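## Task

Lift the piece standing on A1 off the board and set it upright on the table, then carry the piece from A5 onto A1, using the labels on the board's edge to find squares. When done, all other squares must contain exactly what they had initially, all pieces must be upright, and every piece you moved must sit entirely within its destination square.

## Robot and tools

Robot: two xArm7 arms, left_arm and right_arm, each with a parallel gripper and a wrist camera. There is also a fixed camera. Camera names: cam_low (504x504), cam_left_wrist and cam_right_wrist (896x504 each).

Frames: the scene frame has its origin at table-top height, midway between the two nominal bases, +z up, +x out over the table, and left_arm on the +y side (image left/right do not follow the arm names). Calibrated bases: left_arm at (+0.057, +0.411, 0) m, right_arm at (+0.056, -0.313, 0) m with a tiny yaw (quat_wxyz +1.000, 0, 0, +0.006). Each arm reports its end_effector_position (metres), end_effector_quat_wxyz and velocities in its own base frame; fixed cameras and the table use the scene frame. Reported hand positions may be off by a few centimetres, more at full reach. Gripper fingers point along the gripper's +z and close along its y; end_effector_position is the point between the closed pads, about 2 cm short of the fingertips.

Command row: always 16 numbers in [-1, 1], one row covering both arms: first left_arm's 7 joints then its opening, then right_arm's 7 joints then its opening. Joint order per arm is: elbow, wrist pitch, shoulder, forearm roll, upper arm roll, waist, wrist roll. Joint values are offsets, scaled so 1.0 = 2.036 rad, measured from the arm's Joint targets as they stood when the action (or move) began, not from the previous row; sending the same offset twice moves the joint twice. Upper arm roll and forearm roll are sign-flipped relative to the URDF in both commands and results (a URDF range of -0.5..2.0 reads -2.0..0.5). Stated URDF ranges (rad): waist ±6.283, shoulder -2.059..2.094, upper arm roll ±6.283, elbow -0.192..3.927, forearm roll ±6.283, wrist pitch -1.693..3.142, wrist roll ±6.283. An action asking any joint more than 0.010 rad beyond its range is refused for both arms. The opening number is absolute, not an offset: +1 fully open, -1 closed. To keep a gripper unchanged, resend its current command; 0 means half open, not "no change".

execute_actions(actions, cameras): actions is a list of actions; each action is a table of up to 15 rows, one row per 1/30 s step, and the last row is held until 15 steps are done. An empty list just returns the full state. cameras selects images: omitted/null/["all"] for all, [] for none.

move(target, speed, blend, opening_speed, blocking, cameras): target is one 16-number row or a list of up to 15 rows, all offsets from the same starting Joint targets. All joints travel in step along paths (at least 0.5 s; the whole list must fit in 10 s). speed is the top rad/s of the joint with farthest to go, 0.01 to 2, default 0.5, one value or one per target. blend (rad) rounds corners in a list. opening_speed (0.2 or more per second on the -1..+1 scale) ramps the gripper. Gripper values in later targets are applied only after everything halts at that target. blocking=false returns after about 0.5 s while the move continues. Paths do not avoid obstacles or the other arm. The result adds a move: line: done, off_target (which joint and how far), moving, held (a check withheld steps, or the clearance check stopped the path) or fault.

wait(seconds 0 to 10) lets time pass holding commands. stop brakes a running move. zoom_image(camera, region [x0, y0, x1, y1] in pixels, at most 504x504) magnifies the latest image of cam_low, cam_left_wrist or cam_right_wrist. clear_fault(arm) releases a torque-faulted arm once a result has reported the fault. read_manual gives licence texts only. finished_scene(scene) ends the current scene irreversibly, so only call it once the goal holds with the robot let go.

Result lines: Joint positions and Joint velocities list each arm's joints in the order above, then the pad gap in metres (0.084 fully open). Joint targets is the base for your next offsets. grip_measured is the measured opening on the command scale; to hold something, command clearly below it (lower squeezes harder; roughly 24 N per pad maximum). Joint torques include the arm's own weight and are noisy. "within noise" means the arm is still. "joint sent to its limit" means a joint was clipped at its end. "joint command not followed" means the clearance check between the arms altered targets. Tool commands shows current gripper commands.

Motion limits: targets move at most 3.14 rad/s, stay within 0.623 rad of the measured angle, and are scaled back if the gripper would jump over 70 mm, so big moves take several actions.

Hazards: contact torque reaching a joint's load limit (waist and shoulder 44, upper arm roll, elbow and forearm roll 26.4, wrist pitch and wrist roll 14.8 N m; held weight counts) causes a torque fault that stops the arm until clear_fault. Motors heat when holding loads, stretching out or pushing; MOTOR HOT appears at 65 °C and brakes lock at 80 °C for 30 to 60 s or more. To end a push, command targets back past the measured positions. Avoid dropping pieces, releasing them while moving, fast impacts, hard presses, and any collision between the arms. Never let anything fall or be left off the table; knocked pieces on other squares break the goal. Occasional brief tugs may act on a held piece, so grip firmly.

Each tool is called as a command line: name --argument value for each argument, lists and objects as JSON in quotes; but a table of rows of numbers goes row by row, as --pt "numbers of a row", without its own name.

## Session

execute_actions --actions '[]'

Scene clock: 0.00 s.
left_arm: end_effector_position=(+0.3726, -0.3797, +0.2955) grip_measured=+1.00 end_effector_quat_wxyz=(-0.035, +0.999, +0.024, +0.030) | right_arm: end_effector_position=(+0.1075, -0.4721, +0.1815) grip_measured=+1.00 end_effector_quat_wxyz=(-0.416, +0.111, +0.902, +0.011)
Joint names: [elbow, wrist pitch, shoulder, forearm roll, upper arm roll, waist, wrist roll]
Joint positions: left_arm=[1.55 1.371 0.194 -0.097 0.016 -0.821 -0.905 0.084] | right_arm=[1.529 1.679 0.502 0.679 -0.152 -1.152 2.548 0.084]
Joint velocities: within noise
Joint torques (N m): no reading
Joint targets: left_arm=[1.550 1.371 0.194 -0.097 0.016 -0.821 -0.905] | right_arm=[1.529 1.679 0.502 0.679 -0.152 -1.152 2.548]
Tool commands: left_gripper/opening=+1.0 right_gripper/opening=+1.0
camera_calibration:
cam_left_wrist: T_world_to_cam=[[0.0540332, -0.996323, -0.0664926, -0.347767], [-0.997138, -0.0503116, -0.0564269, 0.437166], [0.052874, 0.0693513, -0.99619, 0.430976], [0, 0, 0, 1]] pos_world=[0.431919, -0.354382, 0.430878]
cam_right_wrist: T_world_to_cam=[[0.201997, 0.978294, -0.0462287, 0.480774], [0.625918, -0.165255, -0.762179, 0.0620469], [-0.753275, 0.125023, -0.645714, 0.387123], [0, 0, 0, 1]] pos_world=[0.155659, -0.508484, 0.319487]

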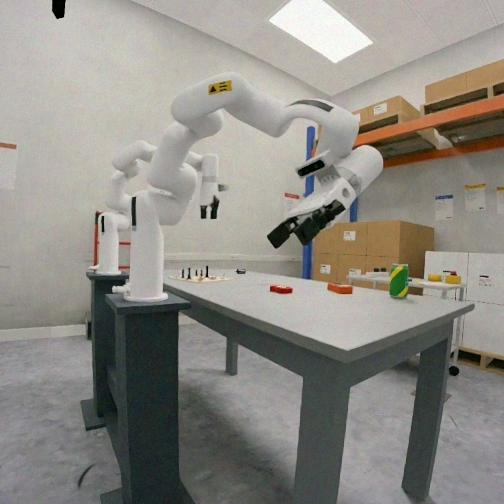

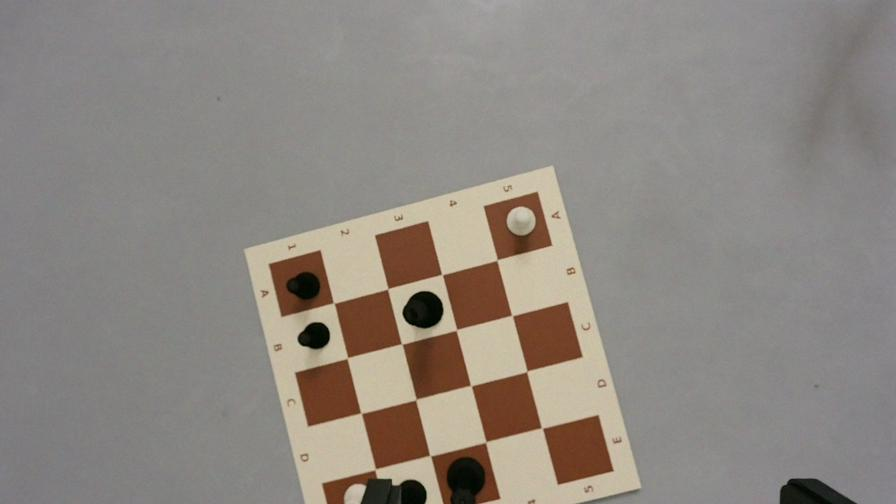

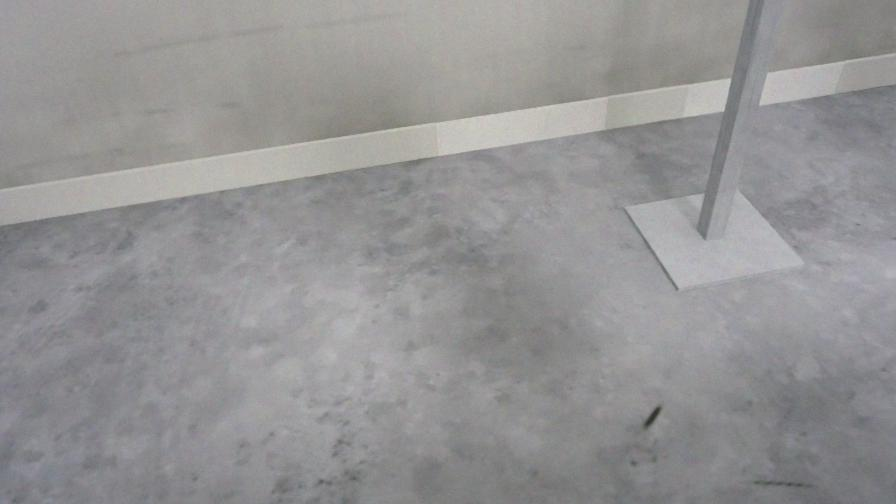

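zoom_image --camera "cam_left_wrist" --region '[240, 200, 500, 440]'

zoom_image --camera "cam_left_wrist" --region '[440, 150, 700, 390]'

zoom_image --camera "cam_left_wrist" --region '[290, 384, 650, 504]'

Scaled by 1.938 from the camera's 896x504 image, which has a finer 1280x720 frame.

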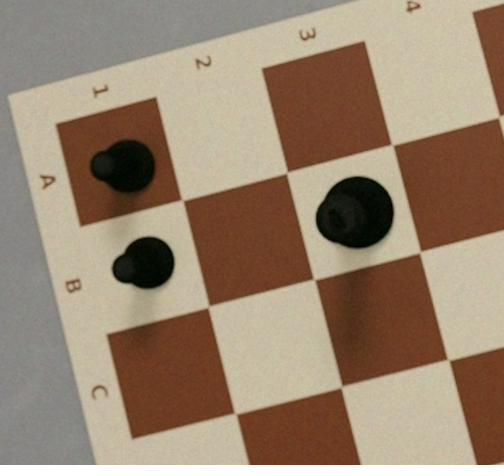

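Scaled by 1.938 from the camera's 896x504 image, which has a finer 1280x720 frame.

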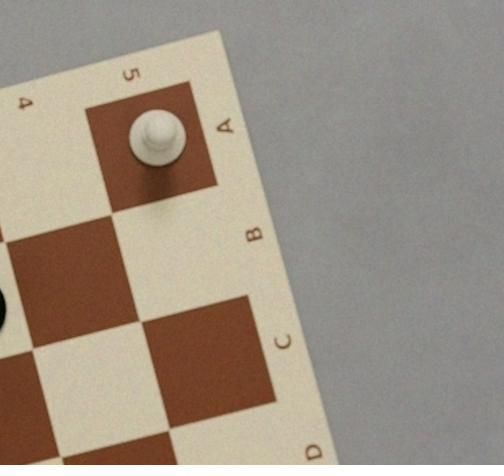

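Scaled by 1.400 from the camera's 896x504 image, which has a finer 1280x720 frame.

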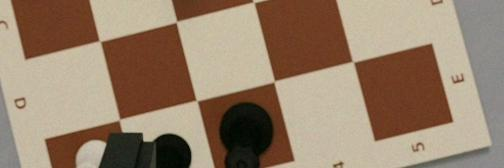

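move --target '[-0.26582,-0.26637,-0.00682,0.04764,-0.00786,0.16066,0.05015,0.0, 0,0,0,0,0,0,0,1]' --speed 0.6 --cameras '["cam_left_wrist"]'

Scene clock: 14.47 s.
left_arm: end_effector_position=(+0.4268, -0.2301, +0.1201) grip_measured=-0.01 end_effector_quat_wxyz=(+0.000, +0.988, +0.154, +0.000) | right_arm: end_effector_position=(+0.1075, -0.4721, +0.1815) grip_measured=+1.00 end_effector_quat_wxyz=(-0.416, +0.111, +0.902, +0.011)
Joint positions: left_arm=[1.009 0.829 0.18 0 0 -0.494 -0.803 0.044] | right_arm=[1.529 1.679 0.502 0.679 -0.152 -1.152 2.548 0.084]
Joint torques (N m): left_arm=[18.47 -1.61 -29.07 0.73 -0.39 2.64 0.37] | right_arm=[11.47 0.24 -20.82 1.48 -0.89 0.1 0.27]
Joint targets: left_arm=[1.009 0.829 0.180 0.000 0.000 -0.494 -0.803] | right_arm=[1.529 1.679 0.502 0.679 -0.152 -1.152 2.548]
move: done
camera_calibration:
cam_left_wrist: T_world_to_cam=[[0.307765, -0.95146, 0.0023093, -0.31955], [-0.951449, -0.307747, 0.00600242, 0.402627], [-0.00500039, -0.00404451, -0.999979, 0.25124], [0, 0, 0, 1]]
Images, in order: cam_left_wrist.

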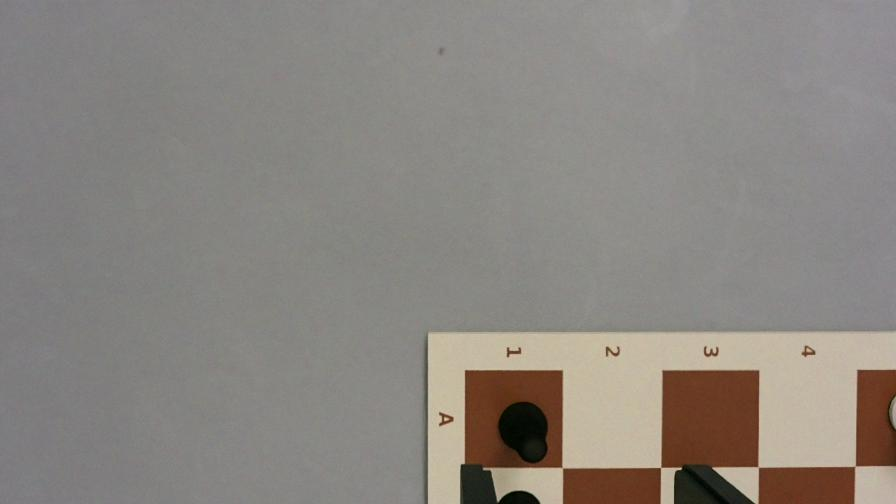

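zoom_image --camera "cam_left_wrist" --region '[440, 364, 600, 504]'

zoom_image --camera "cam_left_wrist" --region '[620, 364, 780, 504]'

Scaled by 3.150 from the camera's 896x504 image, which has a finer 1280x720 frame.

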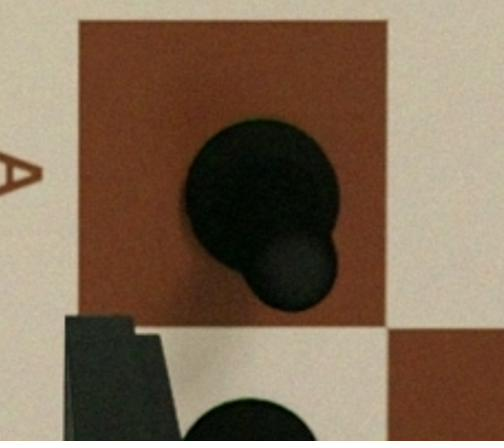

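Scaled by 3.150 from the camera's 896x504 image, which has a finer 1280x720 frame.

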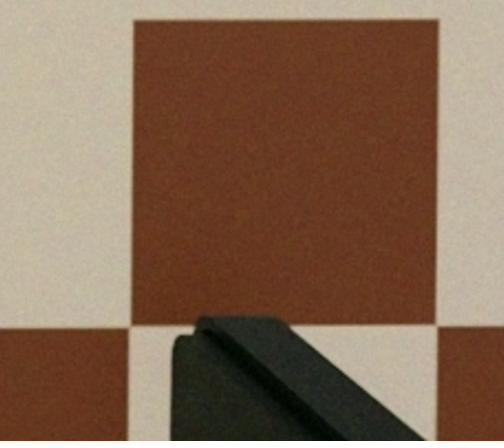

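move --pt "-0.02625 -0.07388 0.04763 0 0 0.00082 0.00082 0.0 0 0 0 0 0 0 0 1" --pt "-0.03114 -0.11063 0.07949 0 0 0.00082 0.00082 0.0 0 0 0 0 0 0 0 1" --speed '[0.3, 0.08]' --blend '[0.01, 0]' --cameras '["cam_left_wrist"]'

Scene clock: 26.47 s.
left_arm: end_effector_position=(+0.4245, -0.2279, +0.0360) grip_measured=-0.01 end_effector_quat_wxyz=(+0.000, +0.988, +0.154, +0.000) | right_arm: end_effector_position=(+0.1075, -0.4721, +0.1815) grip_measured=+1.00 end_effector_quat_wxyz=(-0.416, +0.111, +0.902, +0.011)
Joint positions: left_arm=[0.945 0.604 0.342 0 0 -0.492 -0.801 0.044] | right_arm=[1.529 1.679 0.502 0.679 -0.152 -1.152 2.548 0.084]
Joint torques (N m): left_arm=[16.3 -1.55 -27.3 0.17 -0.43 2.64 0.29] | right_arm=[11.45 0.3 -20.69 1.5 -1.03 0.21 0.3]
Joint targets: left_arm=[0.945 0.604 0.342 0.000 0.000 -0.492 -0.801] | right_arm=[1.529 1.679 0.502 0.679 -0.152 -1.152 2.548]
move: done
camera_calibration:
cam_left_wrist: T_world_to_cam=[[0.307878, -0.951423, 0.00225576, -0.31659], [-0.951412, -0.30786, 0.00603259, 0.401574], [-0.00504509, -0.00400346, -0.999979, 0.167166], [0, 0, 0, 1]]
Images, in order: cam_left_wrist.

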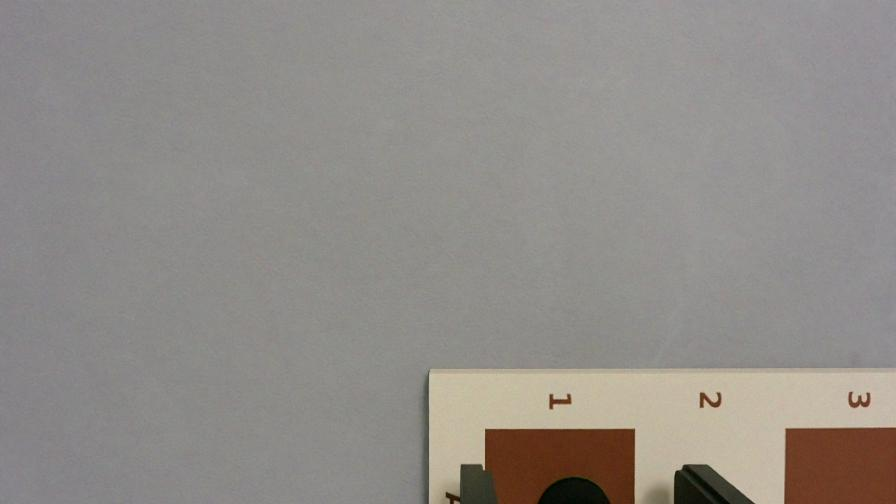

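move --pt "0.0002 0.00249 -0.00229 0 0 0 0 0.0 0 0 0 0 0 0 0 1" --pt "0.0002 0.00249 -0.00229 0 0 0 0 -1 0 0 0 0 0 0 0 1" --speed 0.05 --opening_speed 0.5 --cameras '["cam_left_wrist"]'

Scene clock: 32.27 s.
left_arm: end_effector_position=(+0.4245, -0.2278, +0.0379) grip_measured=-0.78 end_effector_quat_wxyz=(+0.000, +0.988, +0.154, +0.000) | right_arm: end_effector_position=(+0.1075, -0.4721, +0.1815) grip_measured=+1.00 end_effector_quat_wxyz=(-0.416, +0.111, +0.902, +0.011)
Joint positions: left_arm=[0.946 0.609 0.337 0 0 -0.492 -0.801 0.01] | right_arm=[1.529 1.679 0.502 0.679 -0.152 -1.152 2.548 0.084]
Joint torques (N m): left_arm=[17.07 -1.16 -31.15 -0.26 -0.35 2.11 0.12] | right_arm=[11.46 0.32 -20.98 1.5 -1.05 0.31 0.3]
Joint targets: left_arm=[0.946 0.609 0.337 0.000 0.000 -0.492 -0.801] | right_arm=[1.529 1.679 0.502 0.679 -0.152 -1.152 2.548]
move: done
camera_calibration:
cam_left_wrist: T_world_to_cam=[[0.307876, -0.951424, 0.00223521, -0.316585], [-0.951413, -0.307858, 0.0060508, 0.401556], [-0.00506875, -0.0039895, -0.999979, 0.169163], [0, 0, 0, 1]]
Images, in order: cam_left_wrist.

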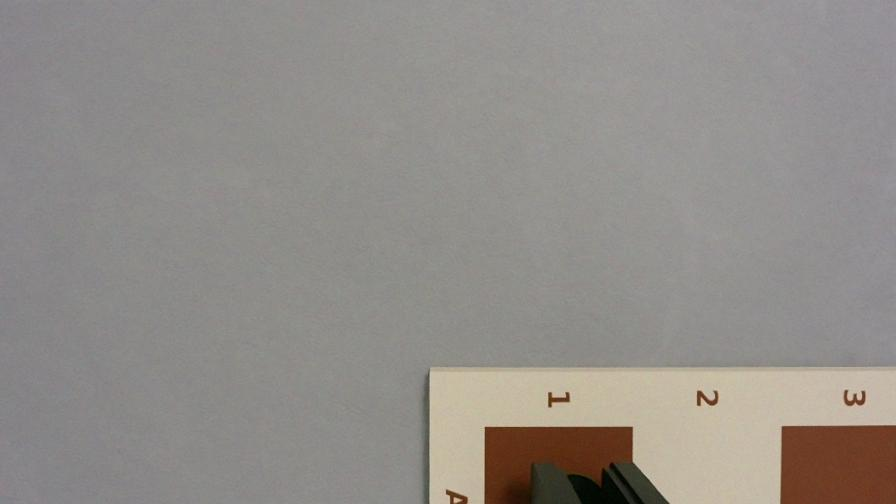

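move --pt "0.00322 0.02764 -0.02443 0 0 0 0 -1 0 0 0 0 0 0 0 1" --pt "-0.09683 -0.00241 -0.09442 0 0 0.06296 0.06296 -1 0 0 0 0 0 0 0 1" --pt "-0.10063 -0.03415 -0.06648 0 0 0.06296 0.06296 -1 0 0 0 0 0 0 0 1" --speed '[0.1, 0.2, 0.1]' --blend '[0.01, 0.01, 0]' --cameras '["cam_left_wrist", "cam_low"]'

Scene clock: 40.30 s.
left_arm: end_effector_position=(+0.4003, -0.1527, +0.0379) grip_measured=-0.78 end_effector_quat_wxyz=(+0.000, +0.988, +0.154, +0.000) | right_arm: end_effector_position=(+0.1075, -0.4721, +0.1815) grip_measured=+1.00 end_effector_quat_wxyz=(-0.416, +0.111, +0.902, +0.011)
Joint positions: left_arm=[0.741 0.539 0.202 0 0 -0.364 -0.673 0.01] | right_arm=[1.529 1.679 0.502 0.679 -0.152 -1.152 2.548 0.084]
Joint torques (N m): left_arm=[15.59 -1.6 -23.07 -0.32 0.65 2.88 0.13] | right_arm=[11.48 0.31 -21.08 1.6 -1.04 0.31 0.36]
Joint targets: left_arm=[0.741 0.539 0.202 0.000 0.000 -0.364 -0.673] | right_arm=[1.529 1.679 0.502 0.679 -0.152 -1.152 2.548]
move: done
camera_calibration:
cam_left_wrist: T_world_to_cam=[[0.307868, -0.951427, 0.0022733, -0.237629], [-0.951416, -0.30785, 0.00601728, 0.401656], [-0.00502517, -0.00401538, -0.999979, 0.169276], [0, 0, 0, 1]]
Images, in order: cam_low, cam_left_wrist.

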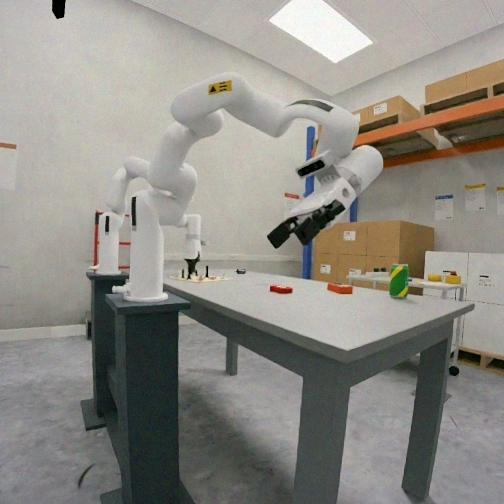

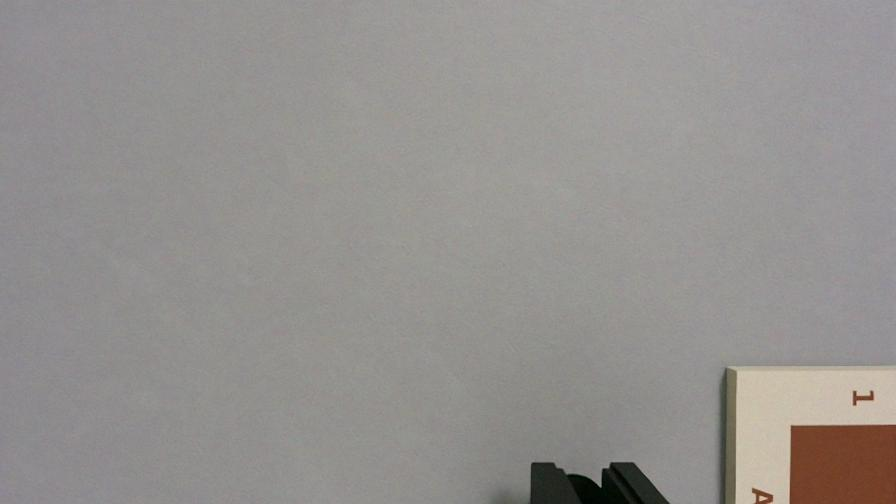

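move --target '[-0.00051,-0.00629,0.00578,0,0,0,0,-1, 0,0,0,0,0,0,0,1]' --speed 0.02 --cameras '[]'

move --target '[-0.00008,-0.001,0.00092,0,0,0,0,-1, 0,0,0,0,0,0,0,1]' --speed 0.02 --cameras '[]'

Scene clock: 42.30 s.
left_arm: end_effector_position=(+0.4002, -0.1527, +0.0335) grip_measured=-0.78 end_effector_quat_wxyz=(+0.000, +0.988, +0.154, +0.000) | right_arm: end_effector_position=(+0.1075, -0.4721, +0.1815) grip_measured=+1.00 end_effector_quat_wxyz=(-0.416, +0.111, +0.902, +0.011)
Joint positions: left_arm=[0.74 0.527 0.214 0 0 -0.364 -0.673 0.01] | right_arm=[1.529 1.679 0.502 0.679 -0.152 -1.152 2.548 0.084]
Joint torques (N m): left_arm=[15.33 -1.71 -23.28 -0.01 0.53 2.54 -0.02] | right_arm=[11.43 0.33 -21.03 1.6 -0.98 0.34 0.38]
Joint targets: left_arm=[0.740 0.527 0.214 0.000 0.000 -0.364 -0.673] | right_arm=[1.529 1.679 0.502 0.679 -0.152 -1.152 2.548]
move: done

Scene clock: 43.00 s.
left_arm: end_effector_position=(+0.4002, -0.1527, +0.0328) grip_measured=-0.78 end_effector_quat_wxyz=(+0.000, +0.988, +0.154, +0.000) | right_arm: end_effector_position=(+0.1075, -0.4721, +0.1815) grip_measured=+1.00 end_effector_quat_wxyz=(-0.416, +0.111, +0.902, +0.011)
Joint positions: left_arm=[0.74 0.525 0.215 0 0 -0.364 -0.673 0.01] | right_arm=[1.529 1.679 0.502 0.679 -0.152 -1.152 2.548 0.084]
Joint torques (N m): left_arm=[15.31 -1.52 -23.3 -0.17 0.52 2.41 0.06] | right_arm=[11.57 0.27 -21.02 1.56 -0.98 0.38 0.33]
Joint targets: left_arm=[0.740 0.525 0.215 0.000 0.000 -0.364 -0.673] | right_arm=[1.529 1.679 0.502 0.679 -0.152 -1.152 2.548]
move: done

move --target '[-0.00007,-0.00086,0.00079,0,0,0,0,-1, 0,0,0,0,0,0,0,1]' --speed 0.02 --cameras '[]'

move --target '[-0.00007,-0.00086,0.00079,0,0,0,0,-1, 0,0,0,0,0,0,0,1]' --speed 0.02 --cameras '[]'

Scene clock: 44.43 s.
left_arm: end_effector_position=(+0.4002, -0.1527, +0.0322) grip_measured=-0.78 end_effector_quat_wxyz=(+0.000, +0.988, +0.154, +0.000) | right_arm: end_effector_position=(+0.1075, -0.4721, +0.1815) grip_measured=+1.00 end_effector_quat_wxyz=(-0.416, +0.111, +0.902, +0.011)
Joint positions: left_arm=[0.74 0.523 0.217 0 0 -0.364 -0.673 0.01] | right_arm=[1.529 1.679 0.502 0.679 -0.152 -1.152 2.548 0.084]
Joint torques (N m): left_arm=[15.15 -1.76 -23.55 0.2 0.53 2.17 -0.04] | right_arm=[11.53 0.28 -21.07 1.58 -1.01 0.42 0.36]
Joint targets: left_arm=[0.740 0.523 0.217 0.000 0.000 -0.364 -0.673] | right_arm=[1.529 1.679 0.502 0.679 -0.152 -1.152 2.548]
move: done

Scene clock: 45.13 s.
left_arm: end_effector_position=(+0.4002, -0.1527, +0.0316) grip_measured=-0.78 end_effector_quat_wxyz=(+0.000, +0.988, +0.154, +0.000) | right_arm: end_effector_position=(+0.1075, -0.4721, +0.1815) grip_measured=+1.00 end_effector_quat_wxyz=(-0.416, +0.111, +0.902, +0.011)
Joint positions: left_arm=[0.739 0.521 0.219 0 0 -0.364 -0.673 0.01] | right_arm=[1.529 1.679 0.502 0.679 -0.152 -1.152 2.548 0.084]
Joint torques (N m): left_arm=[14.99 -1.71 -22.41 0 0.52 2.07 -0.03] | right_arm=[11.46 0.33 -21.03 1.64 -0.93 0.37 0.28]
Joint targets: left_arm=[0.739 0.521 0.219 0.000 0.000 -0.364 -0.673] | right_arm=[1.529 1.679 0.502 0.679 -0.152 -1.152 2.548]
move: done

move --target '[-0.00004,-0.00057,0.00053,0,0,0,0,-1, 0,0,0,0,0,0,0,1]' --speed 0.02 --cameras '[]'

Scene clock: 46.37 s.
left_arm: end_effector_position=(+0.4003, -0.1527, +0.0312) grip_measured=-0.78 end_effector_quat_wxyz=(+0.000, +0.988, +0.154, +0.000) | right_arm: end_effector_position=(+0.1075, -0.4721, +0.1815) grip_measured=+1.00 end_effector_quat_wxyz=(-0.416, +0.111, +0.902, +0.011)
Joint positions: left_arm=[0.739 0.52 0.22 0 0 -0.364 -0.673 0.01] | right_arm=[1.529 1.679 0.502 0.679 -0.152 -1.152 2.548 0.084]
Joint torques (N m): left_arm=[11.33 -1.24 -16.59 -0.09 0.08 2.36 0.09] | right_arm=[11.57 0.33 -21.04 1.55 -0.96 0.45 0.35]
Joint targets: left_arm=[0.739 0.520 0.220 0.000 0.000 -0.364 -0.673] | right_arm=[1.529 1.679 0.502 0.679 -0.152 -1.152 2.548]
move: done

move --pt "0.00005 0.00064 -0.00059 0 0 0 0 -1 0 0 0 0 0 0 0 1" --pt "0.00005 0.00064 -0.00059 0 0 0 0 0.0 0 0 0 0 0 0 0 1" --speed 0.02 --opening_speed 0.4 --cameras '["cam_left_wrist"]'

Scene clock: 50.47 s.
left_arm: end_effector_position=(+0.4002, -0.1527, +0.0316) grip_measured=-0.01 end_effector_quat_wxyz=(+0.000, +0.988, +0.154, +0.000) | right_arm: end_effector_position=(+0.1075, -0.4721, +0.1815) grip_measured=+1.00 end_effector_quat_wxyz=(-0.416, +0.111, +0.902, +0.011)
Joint positions: left_arm=[0.739 0.521 0.219 0 0 -0.364 -0.673 0.044] | right_arm=[1.529 1.679 0.502 0.679 -0.152 -1.152 2.548 0.084]
Joint torques (N m): left_arm=[16.23 -1.55 -26.78 -0.17 0.34 1.77 -0.12] | right_arm=[11.49 0.31 -20.99 1.69 -1.1 0.42 0.34]
Joint targets: left_arm=[0.739 0.521 0.219 0.000 0.000 -0.364 -0.673] | right_arm=[1.529 1.679 0.502 0.679 -0.152 -1.152 2.548]
move: done
camera_calibration:
cam_left_wrist: T_world_to_cam=[[0.307883, -0.951422, 0.00225461, -0.237581], [-0.951411, -0.307865, 0.00603948, 0.401641], [-0.00505198, -0.00400452, -0.999979, 0.163024], [0, 0, 0, 1]]
Images, in order: cam_left_wrist.

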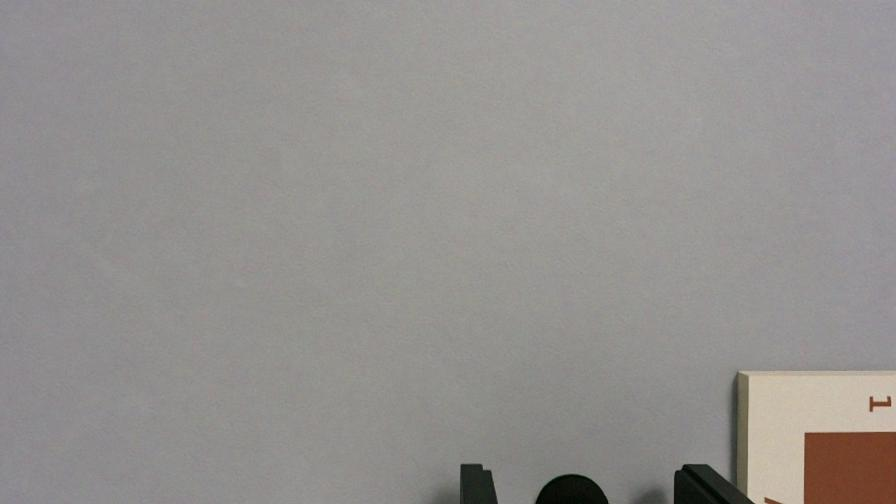

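move --pt "0.00567 0.048 -0.04282 0 0 0 0 0.0 0 0 0 0 0 0 0 1" --pt "0.39511 0.23592 0.1587 0 0 -0.14576 -0.14576 0.0 0 0 0 0 0 0 0 1" --speed '[0.15, 0.6]' --blend '[0.02, 0]' --cameras '["cam_left_wrist"]'

Scene clock: 58.47 s.
left_arm: end_effector_position=(+0.4756, -0.3700, +0.1205) grip_measured=-0.01 end_effector_quat_wxyz=(+0.000, +0.988, +0.154, +0.000) | right_arm: end_effector_position=(+0.1075, -0.4721, +0.1815) grip_measured=+1.00 end_effector_quat_wxyz=(-0.416, +0.111, +0.902, +0.011)
Joint positions: left_arm=[1.544 1.002 0.542 0 0 -0.661 -0.97 0.044] | right_arm=[1.529 1.679 0.502 0.679 -0.152 -1.152 2.548 0.084]
Joint torques (N m): left_arm=[21.44 -0.98 -35.56 -0.23 -0.66 -2.4 -0.18] | right_arm=[11.55 0.26 -21.13 1.71 -1.01 0.55 0.29]
Joint targets: left_arm=[1.544 1.001 0.542 0.000 0.000 -0.661 -0.970] | right_arm=[1.529 1.679 0.502 0.679 -0.152 -1.152 2.548]
move: done
camera_calibration:
cam_left_wrist: T_world_to_cam=[[0.307893, -0.951416, 0.00305438, -0.467805], [-0.951411, -0.307873, 0.00553686, 0.405955], [-0.0043275, -0.00461073, -0.99998, 0.250781], [0, 0, 0, 1]]
Images, in order: cam_left_wrist.

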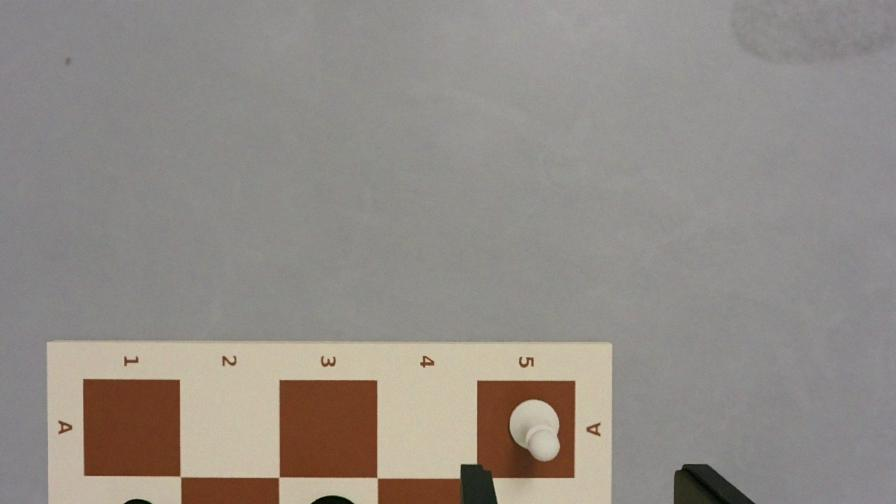

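zoom_image --camera "cam_left_wrist" --region '[450, 364, 630, 504]'

zoom_image --camera "cam_left_wrist" --region '[40, 330, 300, 504]'

Scaled by 2.800 from the camera's 896x504 image, which has a finer 1280x720 frame.

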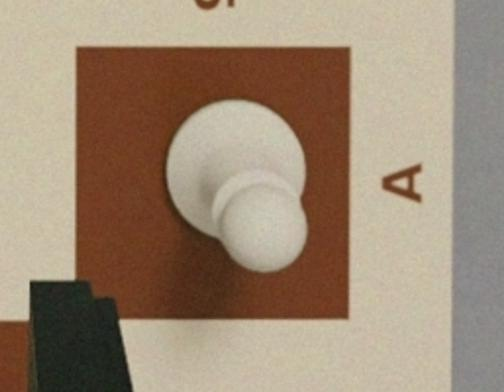

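Scaled by 1.938 from the camera's 896x504 image, which has a finer 1280x720 frame.

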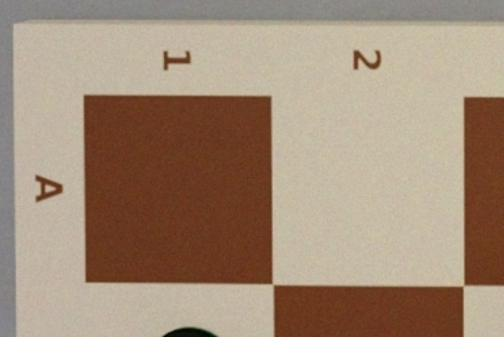

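move --pt "-0.01776 -0.05784 0.04058 0 0 -0.00044 -0.00044 0.0 0 0 0 0 0 0 0 1" --pt "-0.02253 -0.08448 0.06243 0 0 -0.00044 -0.00044 0.0 0 0 0 0 0 0 0 1" --pt "-0.02253 -0.08448 0.06243 0 0 -0.00044 -0.00044 -1 0 0 0 0 0 0 0 1" --speed '[0.25, 0.08, 0.08]' --blend '[0.01, 0, 0]' --opening_speed 0.5 --cameras '["cam_left_wrist"]'

Scene clock: 68.47 s.
left_arm: end_effector_position=(+0.4761, -0.3711, +0.0386) grip_measured=-0.78 end_effector_quat_wxyz=(+0.000, +0.988, +0.154, +0.000) | right_arm: end_effector_position=(+0.1075, -0.4721, +0.1815) grip_measured=+1.00 end_effector_quat_wxyz=(-0.416, +0.111, +0.902, +0.011)
Joint positions: left_arm=[1.498 0.83 0.669 0 0 -0.662 -0.971 0.01] | right_arm=[1.529 1.679 0.502 0.679 -0.152 -1.152 2.548 0.084]
Joint torques (N m): left_arm=[19.19 -1.34 -36.88 0.13 0.09 -2.26 -0.12] | right_arm=[11.5 0.31 -21.04 1.75 -0.99 0.62 0.32]
Joint targets: left_arm=[1.498 0.830 0.669 0.000 0.000 -0.662 -0.971] | right_arm=[1.529 1.679 0.502 0.679 -0.152 -1.152 2.548]
move: done
camera_calibration:
cam_left_wrist: T_world_to_cam=[[0.307872, -0.951425, 0.00224762, -0.468776], [-0.951414, -0.307855, 0.00608422, 0.406569], [-0.00509674, -0.00401158, -0.999979, 0.169564], [0, 0, 0, 1]]
Images, in order: cam_left_wrist.

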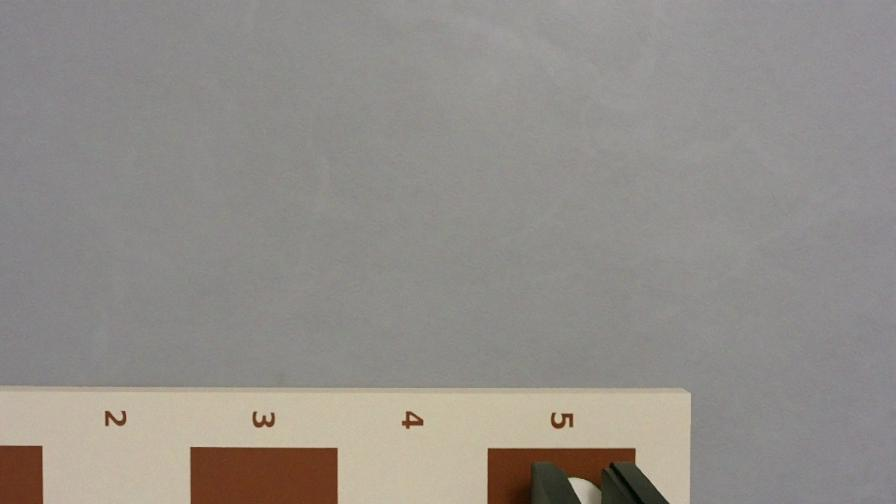

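move --pt "0.01408 0.05772 -0.04413 0 0 0 0 -1 0 0 0 0 0 0 0 1" --pt "-0.25848 -0.03567 -0.22331 0 0 0.08793 0.08793 -1 0 0 0 0 0 0 0 1" --pt "-0.27158 -0.10032 -0.17175 0 0 0.08793 0.08793 -1 0 0 0 0 0 0 0 1" --speed '[0.12, 0.35, 0.12]' --blend '[0.02, 0.02, 0]' --cameras '["cam_left_wrist"]'

Scene clock: 76.90 s.
left_arm: end_effector_position=(+0.4263, -0.2236, +0.0452) grip_measured=-0.78 end_effector_quat_wxyz=(+0.000, +0.988, +0.154, +0.000) | right_arm: end_effector_position=(+0.1075, -0.4721, +0.1815) grip_measured=+1.00 end_effector_quat_wxyz=(-0.416, +0.111, +0.902, +0.011)
Joint positions: left_arm=[0.945 0.625 0.319 0 0 -0.483 -0.792 0.01] | right_arm=[1.529 1.679 0.502 0.679 -0.152 -1.152 2.548 0.084]
Joint torques (N m): left_arm=[16.36 -1.74 -27.13 0.03 0.62 2.39 0.18] | right_arm=[11.44 0.27 -21.16 1.72 -0.88 0.62 0.34]
Joint targets: left_arm=[0.945 0.625 0.319 0.000 0.000 -0.483 -0.792] | right_arm=[1.529 1.679 0.502 0.679 -0.152 -1.152 2.548]
move: done
camera_calibration:
cam_left_wrist: T_world_to_cam=[[0.307861, -0.951427, 0.00299565, -0.313163], [-0.951422, -0.307843, 0.00531109, 0.404595], [-0.00413093, -0.00448521, -0.999981, 0.175922], [0, 0, 0, 1]]
Images, in order: cam_left_wrist.

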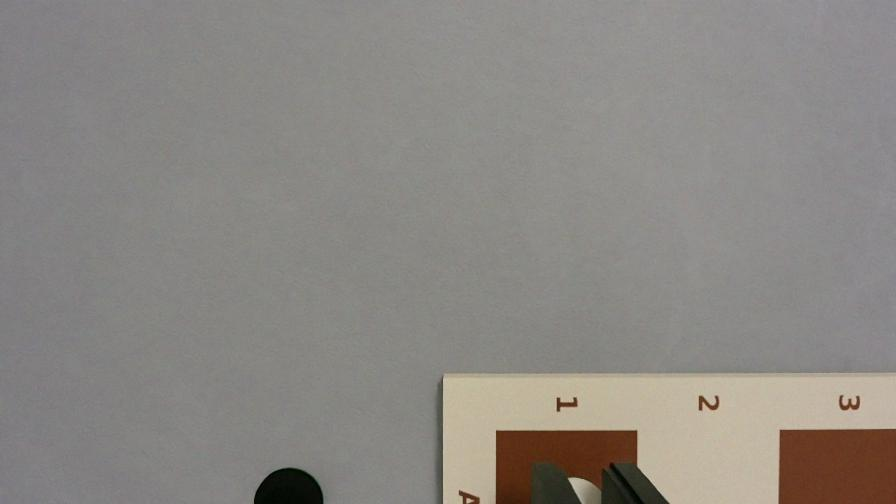

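move --target '[-0.00071,-0.00716,0.00645,0,0,0,0,-1, 0,0,0,0,0,0,0,1]' --speed 0.03 --cameras '[]'

move --target '[-0.00009,-0.00088,0.00079,0,0,0,0,-1, 0,0,0,0,0,0,0,1]' --speed 0.02 --cameras '[]'

move --target '[-0.00007,-0.00069,0.00062,0,0,0,0,-1, 0,0,0,0,0,0,0,1]' --speed 0.02 --cameras '[]'

Scene clock: 79.53 s.
left_arm: end_effector_position=(+0.4263, -0.2236, +0.0395) grip_measured=-0.78 end_effector_quat_wxyz=(+0.000, +0.988, +0.154, +0.000) | right_arm: end_effector_position=(+0.1075, -0.4721, +0.1815) grip_measured=+1.00 end_effector_quat_wxyz=(-0.416, +0.111, +0.902, +0.011)
Joint positions: left_arm=[0.944 0.611 0.332 0 0 -0.483 -0.792 0.01] | right_arm=[1.529 1.679 0.502 0.679 -0.152 -1.152 2.548 0.084]
Joint torques (N m): left_arm=[16.22 -1.67 -27.16 0.06 0.58 2.28 0.05] | right_arm=[11.55 0.26 -21.07 1.76 -0.99 0.63 0.31]
Joint targets: left_arm=[0.944 0.611 0.332 0.000 0.000 -0.483 -0.792] | right_arm=[1.529 1.679 0.502 0.679 -0.152 -1.152 2.548]
move: done

Scene clock: 80.23 s.
left_arm: end_effector_position=(+0.4263, -0.2236, +0.0388) grip_measured=-0.78 end_effector_quat_wxyz=(+0.000, +0.988, +0.154, +0.000) | right_arm: end_effector_position=(+0.1075, -0.4721, +0.1815) grip_measured=+1.00 end_effector_quat_wxyz=(-0.416, +0.111, +0.902, +0.011)
Joint positions: left_arm=[0.943 0.609 0.334 0 0 -0.483 -0.792 0.01] | right_arm=[1.529 1.679 0.502 0.679 -0.152 -1.152 2.548 0.084]
Joint torques (N m): left_arm=[16.32 -1.63 -27.2 -0.07 0.51 2.3 0.09] | right_arm=[11.55 0.28 -20.97 1.8 -0.88 0.64 0.38]
Joint targets: left_arm=[0.943 0.609 0.334 0.000 0.000 -0.483 -0.792] | right_arm=[1.529 1.679 0.502 0.679 -0.152 -1.152 2.548]
move: done

Scene clock: 80.93 s.
left_arm: end_effector_position=(+0.4263, -0.2236, +0.0382) grip_measured=-0.78 end_effector_quat_wxyz=(+0.000, +0.988, +0.154, +0.000) | right_arm: end_effector_position=(+0.1075, -0.4721, +0.1815) grip_measured=+1.00 end_effector_quat_wxyz=(-0.416, +0.111, +0.902, +0.011)
Joint positions: left_arm=[0.943 0.608 0.335 0 0 -0.483 -0.792 0.01] | right_arm=[1.529 1.679 0.502 0.679 -0.152 -1.152 2.548 0.084]
Joint torques (N m): left_arm=[16.14 -1.73 -27.05 0.08 0.56 2.46 -0.07] | right_arm=[11.56 0.26 -21.17 1.8 -0.98 0.66 0.31]
Joint targets: left_arm=[0.943 0.608 0.335 0.000 0.000 -0.483 -0.792] | right_arm=[1.529 1.679 0.502 0.679 -0.152 -1.152 2.548]
move: done

move --target '[-0.00007,-0.00069,0.00062,0,0,0,0,-1, 0,0,0,0,0,0,0,1]' --speed 0.02 --cameras '[]'

move --target '[-0.00007,-0.00069,0.00062,0,0,0,0,-1, 0,0,0,0,0,0,0,1]' --speed 0.02 --cameras '[]'

Scene clock: 82.40 s.
left_arm: end_effector_position=(+0.4264, -0.2236, +0.0377) grip_measured=-0.78 end_effector_quat_wxyz=(+0.000, +0.988, +0.154, +0.000) | right_arm: end_effector_position=(+0.1075, -0.4721, +0.1815) grip_measured=+1.00 end_effector_quat_wxyz=(-0.416, +0.111, +0.902, +0.011)
Joint positions: left_arm=[0.943 0.606 0.336 0 0 -0.483 -0.792 0.01] | right_arm=[1.529 1.679 0.502 0.679 -0.152 -1.152 2.548 0.084]
Joint torques (N m): left_arm=[14.16 -1.45 -22.61 0.06 0.43 2.25 0] | right_arm=[11.56 0.26 -20.92 1.81 -1.01 0.59 0.29]
Joint targets: left_arm=[0.943 0.606 0.336 0.000 0.000 -0.483 -0.792] | right_arm=[1.529 1.679 0.502 0.679 -0.152 -1.152 2.548]
move: done

Scene clock: 83.10 s.
left_arm: end_effector_position=(+0.4264, -0.2236, +0.0372) grip_measured=-0.78 end_effector_quat_wxyz=(+0.000, +0.988, +0.154, +0.000) | right_arm: end_effector_position=(+0.1075, -0.4721, +0.1815) grip_measured=+1.00 end_effector_quat_wxyz=(-0.416, +0.111, +0.902, +0.011)
Joint positions: left_arm=[0.943 0.605 0.337 0 0 -0.483 -0.792 0.01] | right_arm=[1.529 1.679 0.502 0.679 -0.152 -1.152 2.548 0.084]
Joint torques (N m): left_arm=[8.65 -0.9 -14.64 -0.1 0.59 2.02 -0.02] | right_arm=[11.55 0.3 -21.12 1.81 -0.95 0.69 0.35]
Joint targets: left_arm=[0.943 0.605 0.338 0.000 0.000 -0.483 -0.792] | right_arm=[1.529 1.679 0.502 0.679 -0.152 -1.152 2.548]
move: done

move --pt "0.00008 0.00082 -0.00074 0 0 0 0 -1 0 0 0 0 0 0 0 1" --pt "0.00008 0.00082 -0.00074 0 0 0 0 0.0 0 0 0 0 0 0 0 1" --speed 0.02 --opening_speed 0.4 --cameras '["cam_left_wrist"]'

Scene clock: 87.67 s.
left_arm: end_effector_position=(+0.4263, -0.2236, +0.0378) grip_measured=-0.01 end_effector_quat_wxyz=(+0.000, +0.988, +0.154, +0.000) | right_arm: end_effector_position=(+0.1075, -0.4721, +0.1815) grip_measured=+1.00 end_effector_quat_wxyz=(-0.416, +0.111, +0.902, +0.011)
Joint positions: left_arm=[0.943 0.606 0.336 0 0 -0.483 -0.792 0.044] | right_arm=[1.529 1.679 0.502 0.679 -0.152 -1.152 2.548 0.084]
Joint torques (N m): left_arm=[17.25 -1.69 -29.18 0.04 0 2.03 0.14] | right_arm=[11.57 0.33 -20.95 1.81 -0.99 0.8 0.37]
Joint targets: left_arm=[0.943 0.606 0.336 0.000 0.000 -0.483 -0.792] | right_arm=[1.529 1.679 0.502 0.679 -0.152 -1.152 2.548]
move: done
camera_calibration:
cam_left_wrist: T_world_to_cam=[[0.307875, -0.951422, 0.00296543, -0.313135], [-0.951418, -0.307857, 0.00533968, 0.404618], [-0.00416736, -0.00446532, -0.999981, 0.168527], [0, 0, 0, 1]]
Images, in order: cam_left_wrist.

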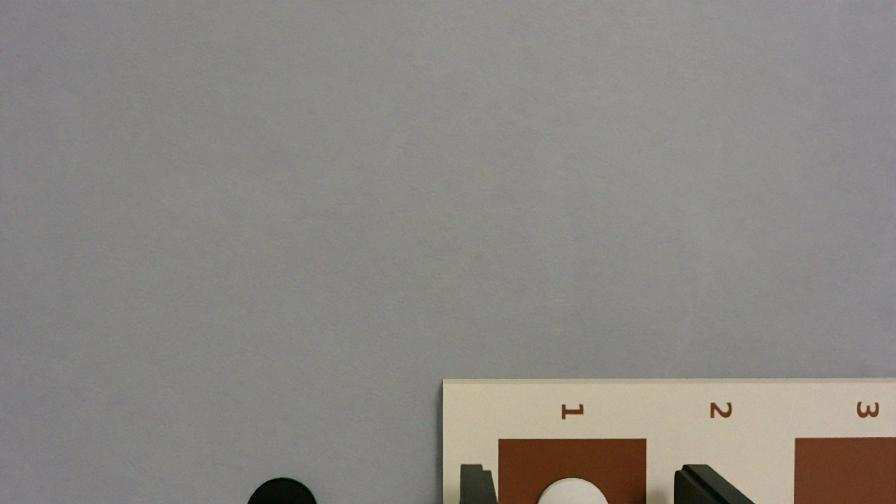

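move --pt "0.0108 0.06129 -0.04999 0 0 0 0 0.0 0 0 0 0 0 0 0 1" --pt "0.22245 0.43189 -0.20894 0 0 -0.07883 -0.07883 0.0 0 0 0 0 0 0 0 1" --speed '[0.15, 0.7]' --blend '[0.02, 0]' --cameras '["cam_left_wrist"]'

Scene clock: 94.17 s.
left_arm: end_effector_position=(+0.3599, -0.2700, +0.3599) grip_measured=-0.01 end_effector_quat_wxyz=(+0.000, +0.988, +0.154, +0.000) | right_arm: end_effector_position=(+0.1075, -0.4721, +0.1815) grip_measured=+1.00 end_effector_quat_wxyz=(-0.416, +0.111, +0.902, +0.011)
Joint positions: left_arm=[1.396 1.486 -0.089 0 0 -0.643 -0.952 0.044] | right_arm=[1.529 1.679 0.502 0.679 -0.152 -1.152 2.548 0.084]
Joint torques (N m): left_arm=[21.9 -0.96 -23.55 -0.16 -0.81 -1.94 -0.21] | right_arm=[11.49 0.29 -20.97 1.83 -0.97 0.8 0.36]
Joint targets: left_arm=[1.396 1.486 -0.089 0.000 0.000 -0.643 -0.952] | right_arm=[1.529 1.679 0.502 0.679 -0.152 -1.152 2.548]
move: done
camera_calibration:
cam_left_wrist: T_world_to_cam=[[0.307743, -0.951467, 0.00212522, -0.337463], [-0.951456, -0.307725, 0.00610187, 0.325237], [-0.00515174, -0.00389985, -0.999979, 0.490686], [0, 0, 0, 1]]
Images, in order: cam_left_wrist.

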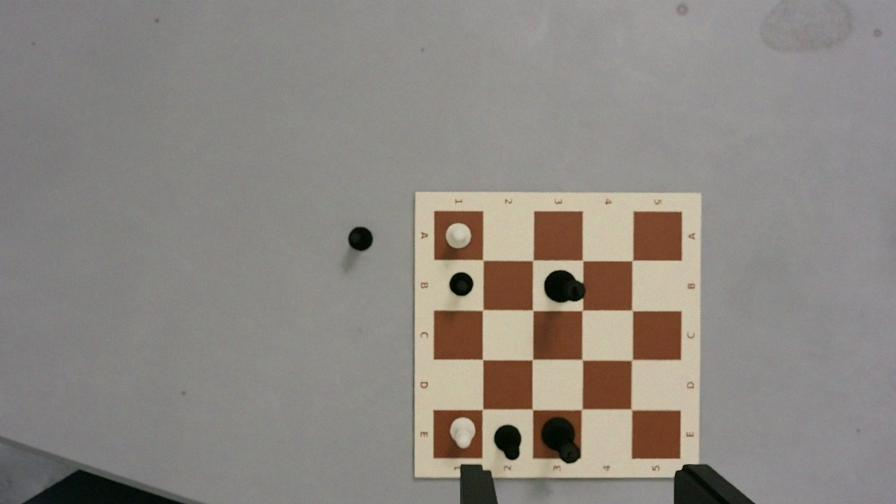

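zoom_image --camera "cam_left_wrist" --region '[320, 180, 520, 320]'

zoom_image --camera "cam_left_wrist" --region '[410, 180, 710, 490]'

Scaled by 2.520 from the camera's 896x504 image, which has a finer 1280x720 frame.

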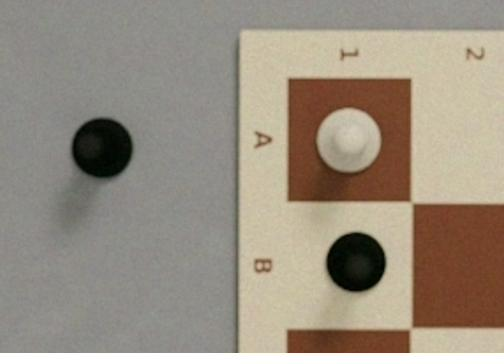

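Scaled by 1.626 from the camera's 896x504 image, which has a finer 1280x720 frame.

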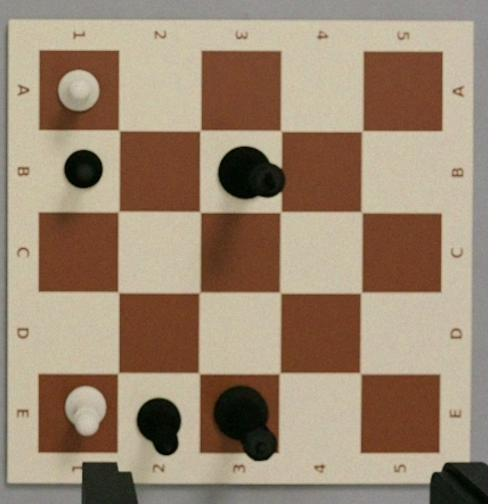

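finished_scene --scene 2

The scene is finished: the task was done.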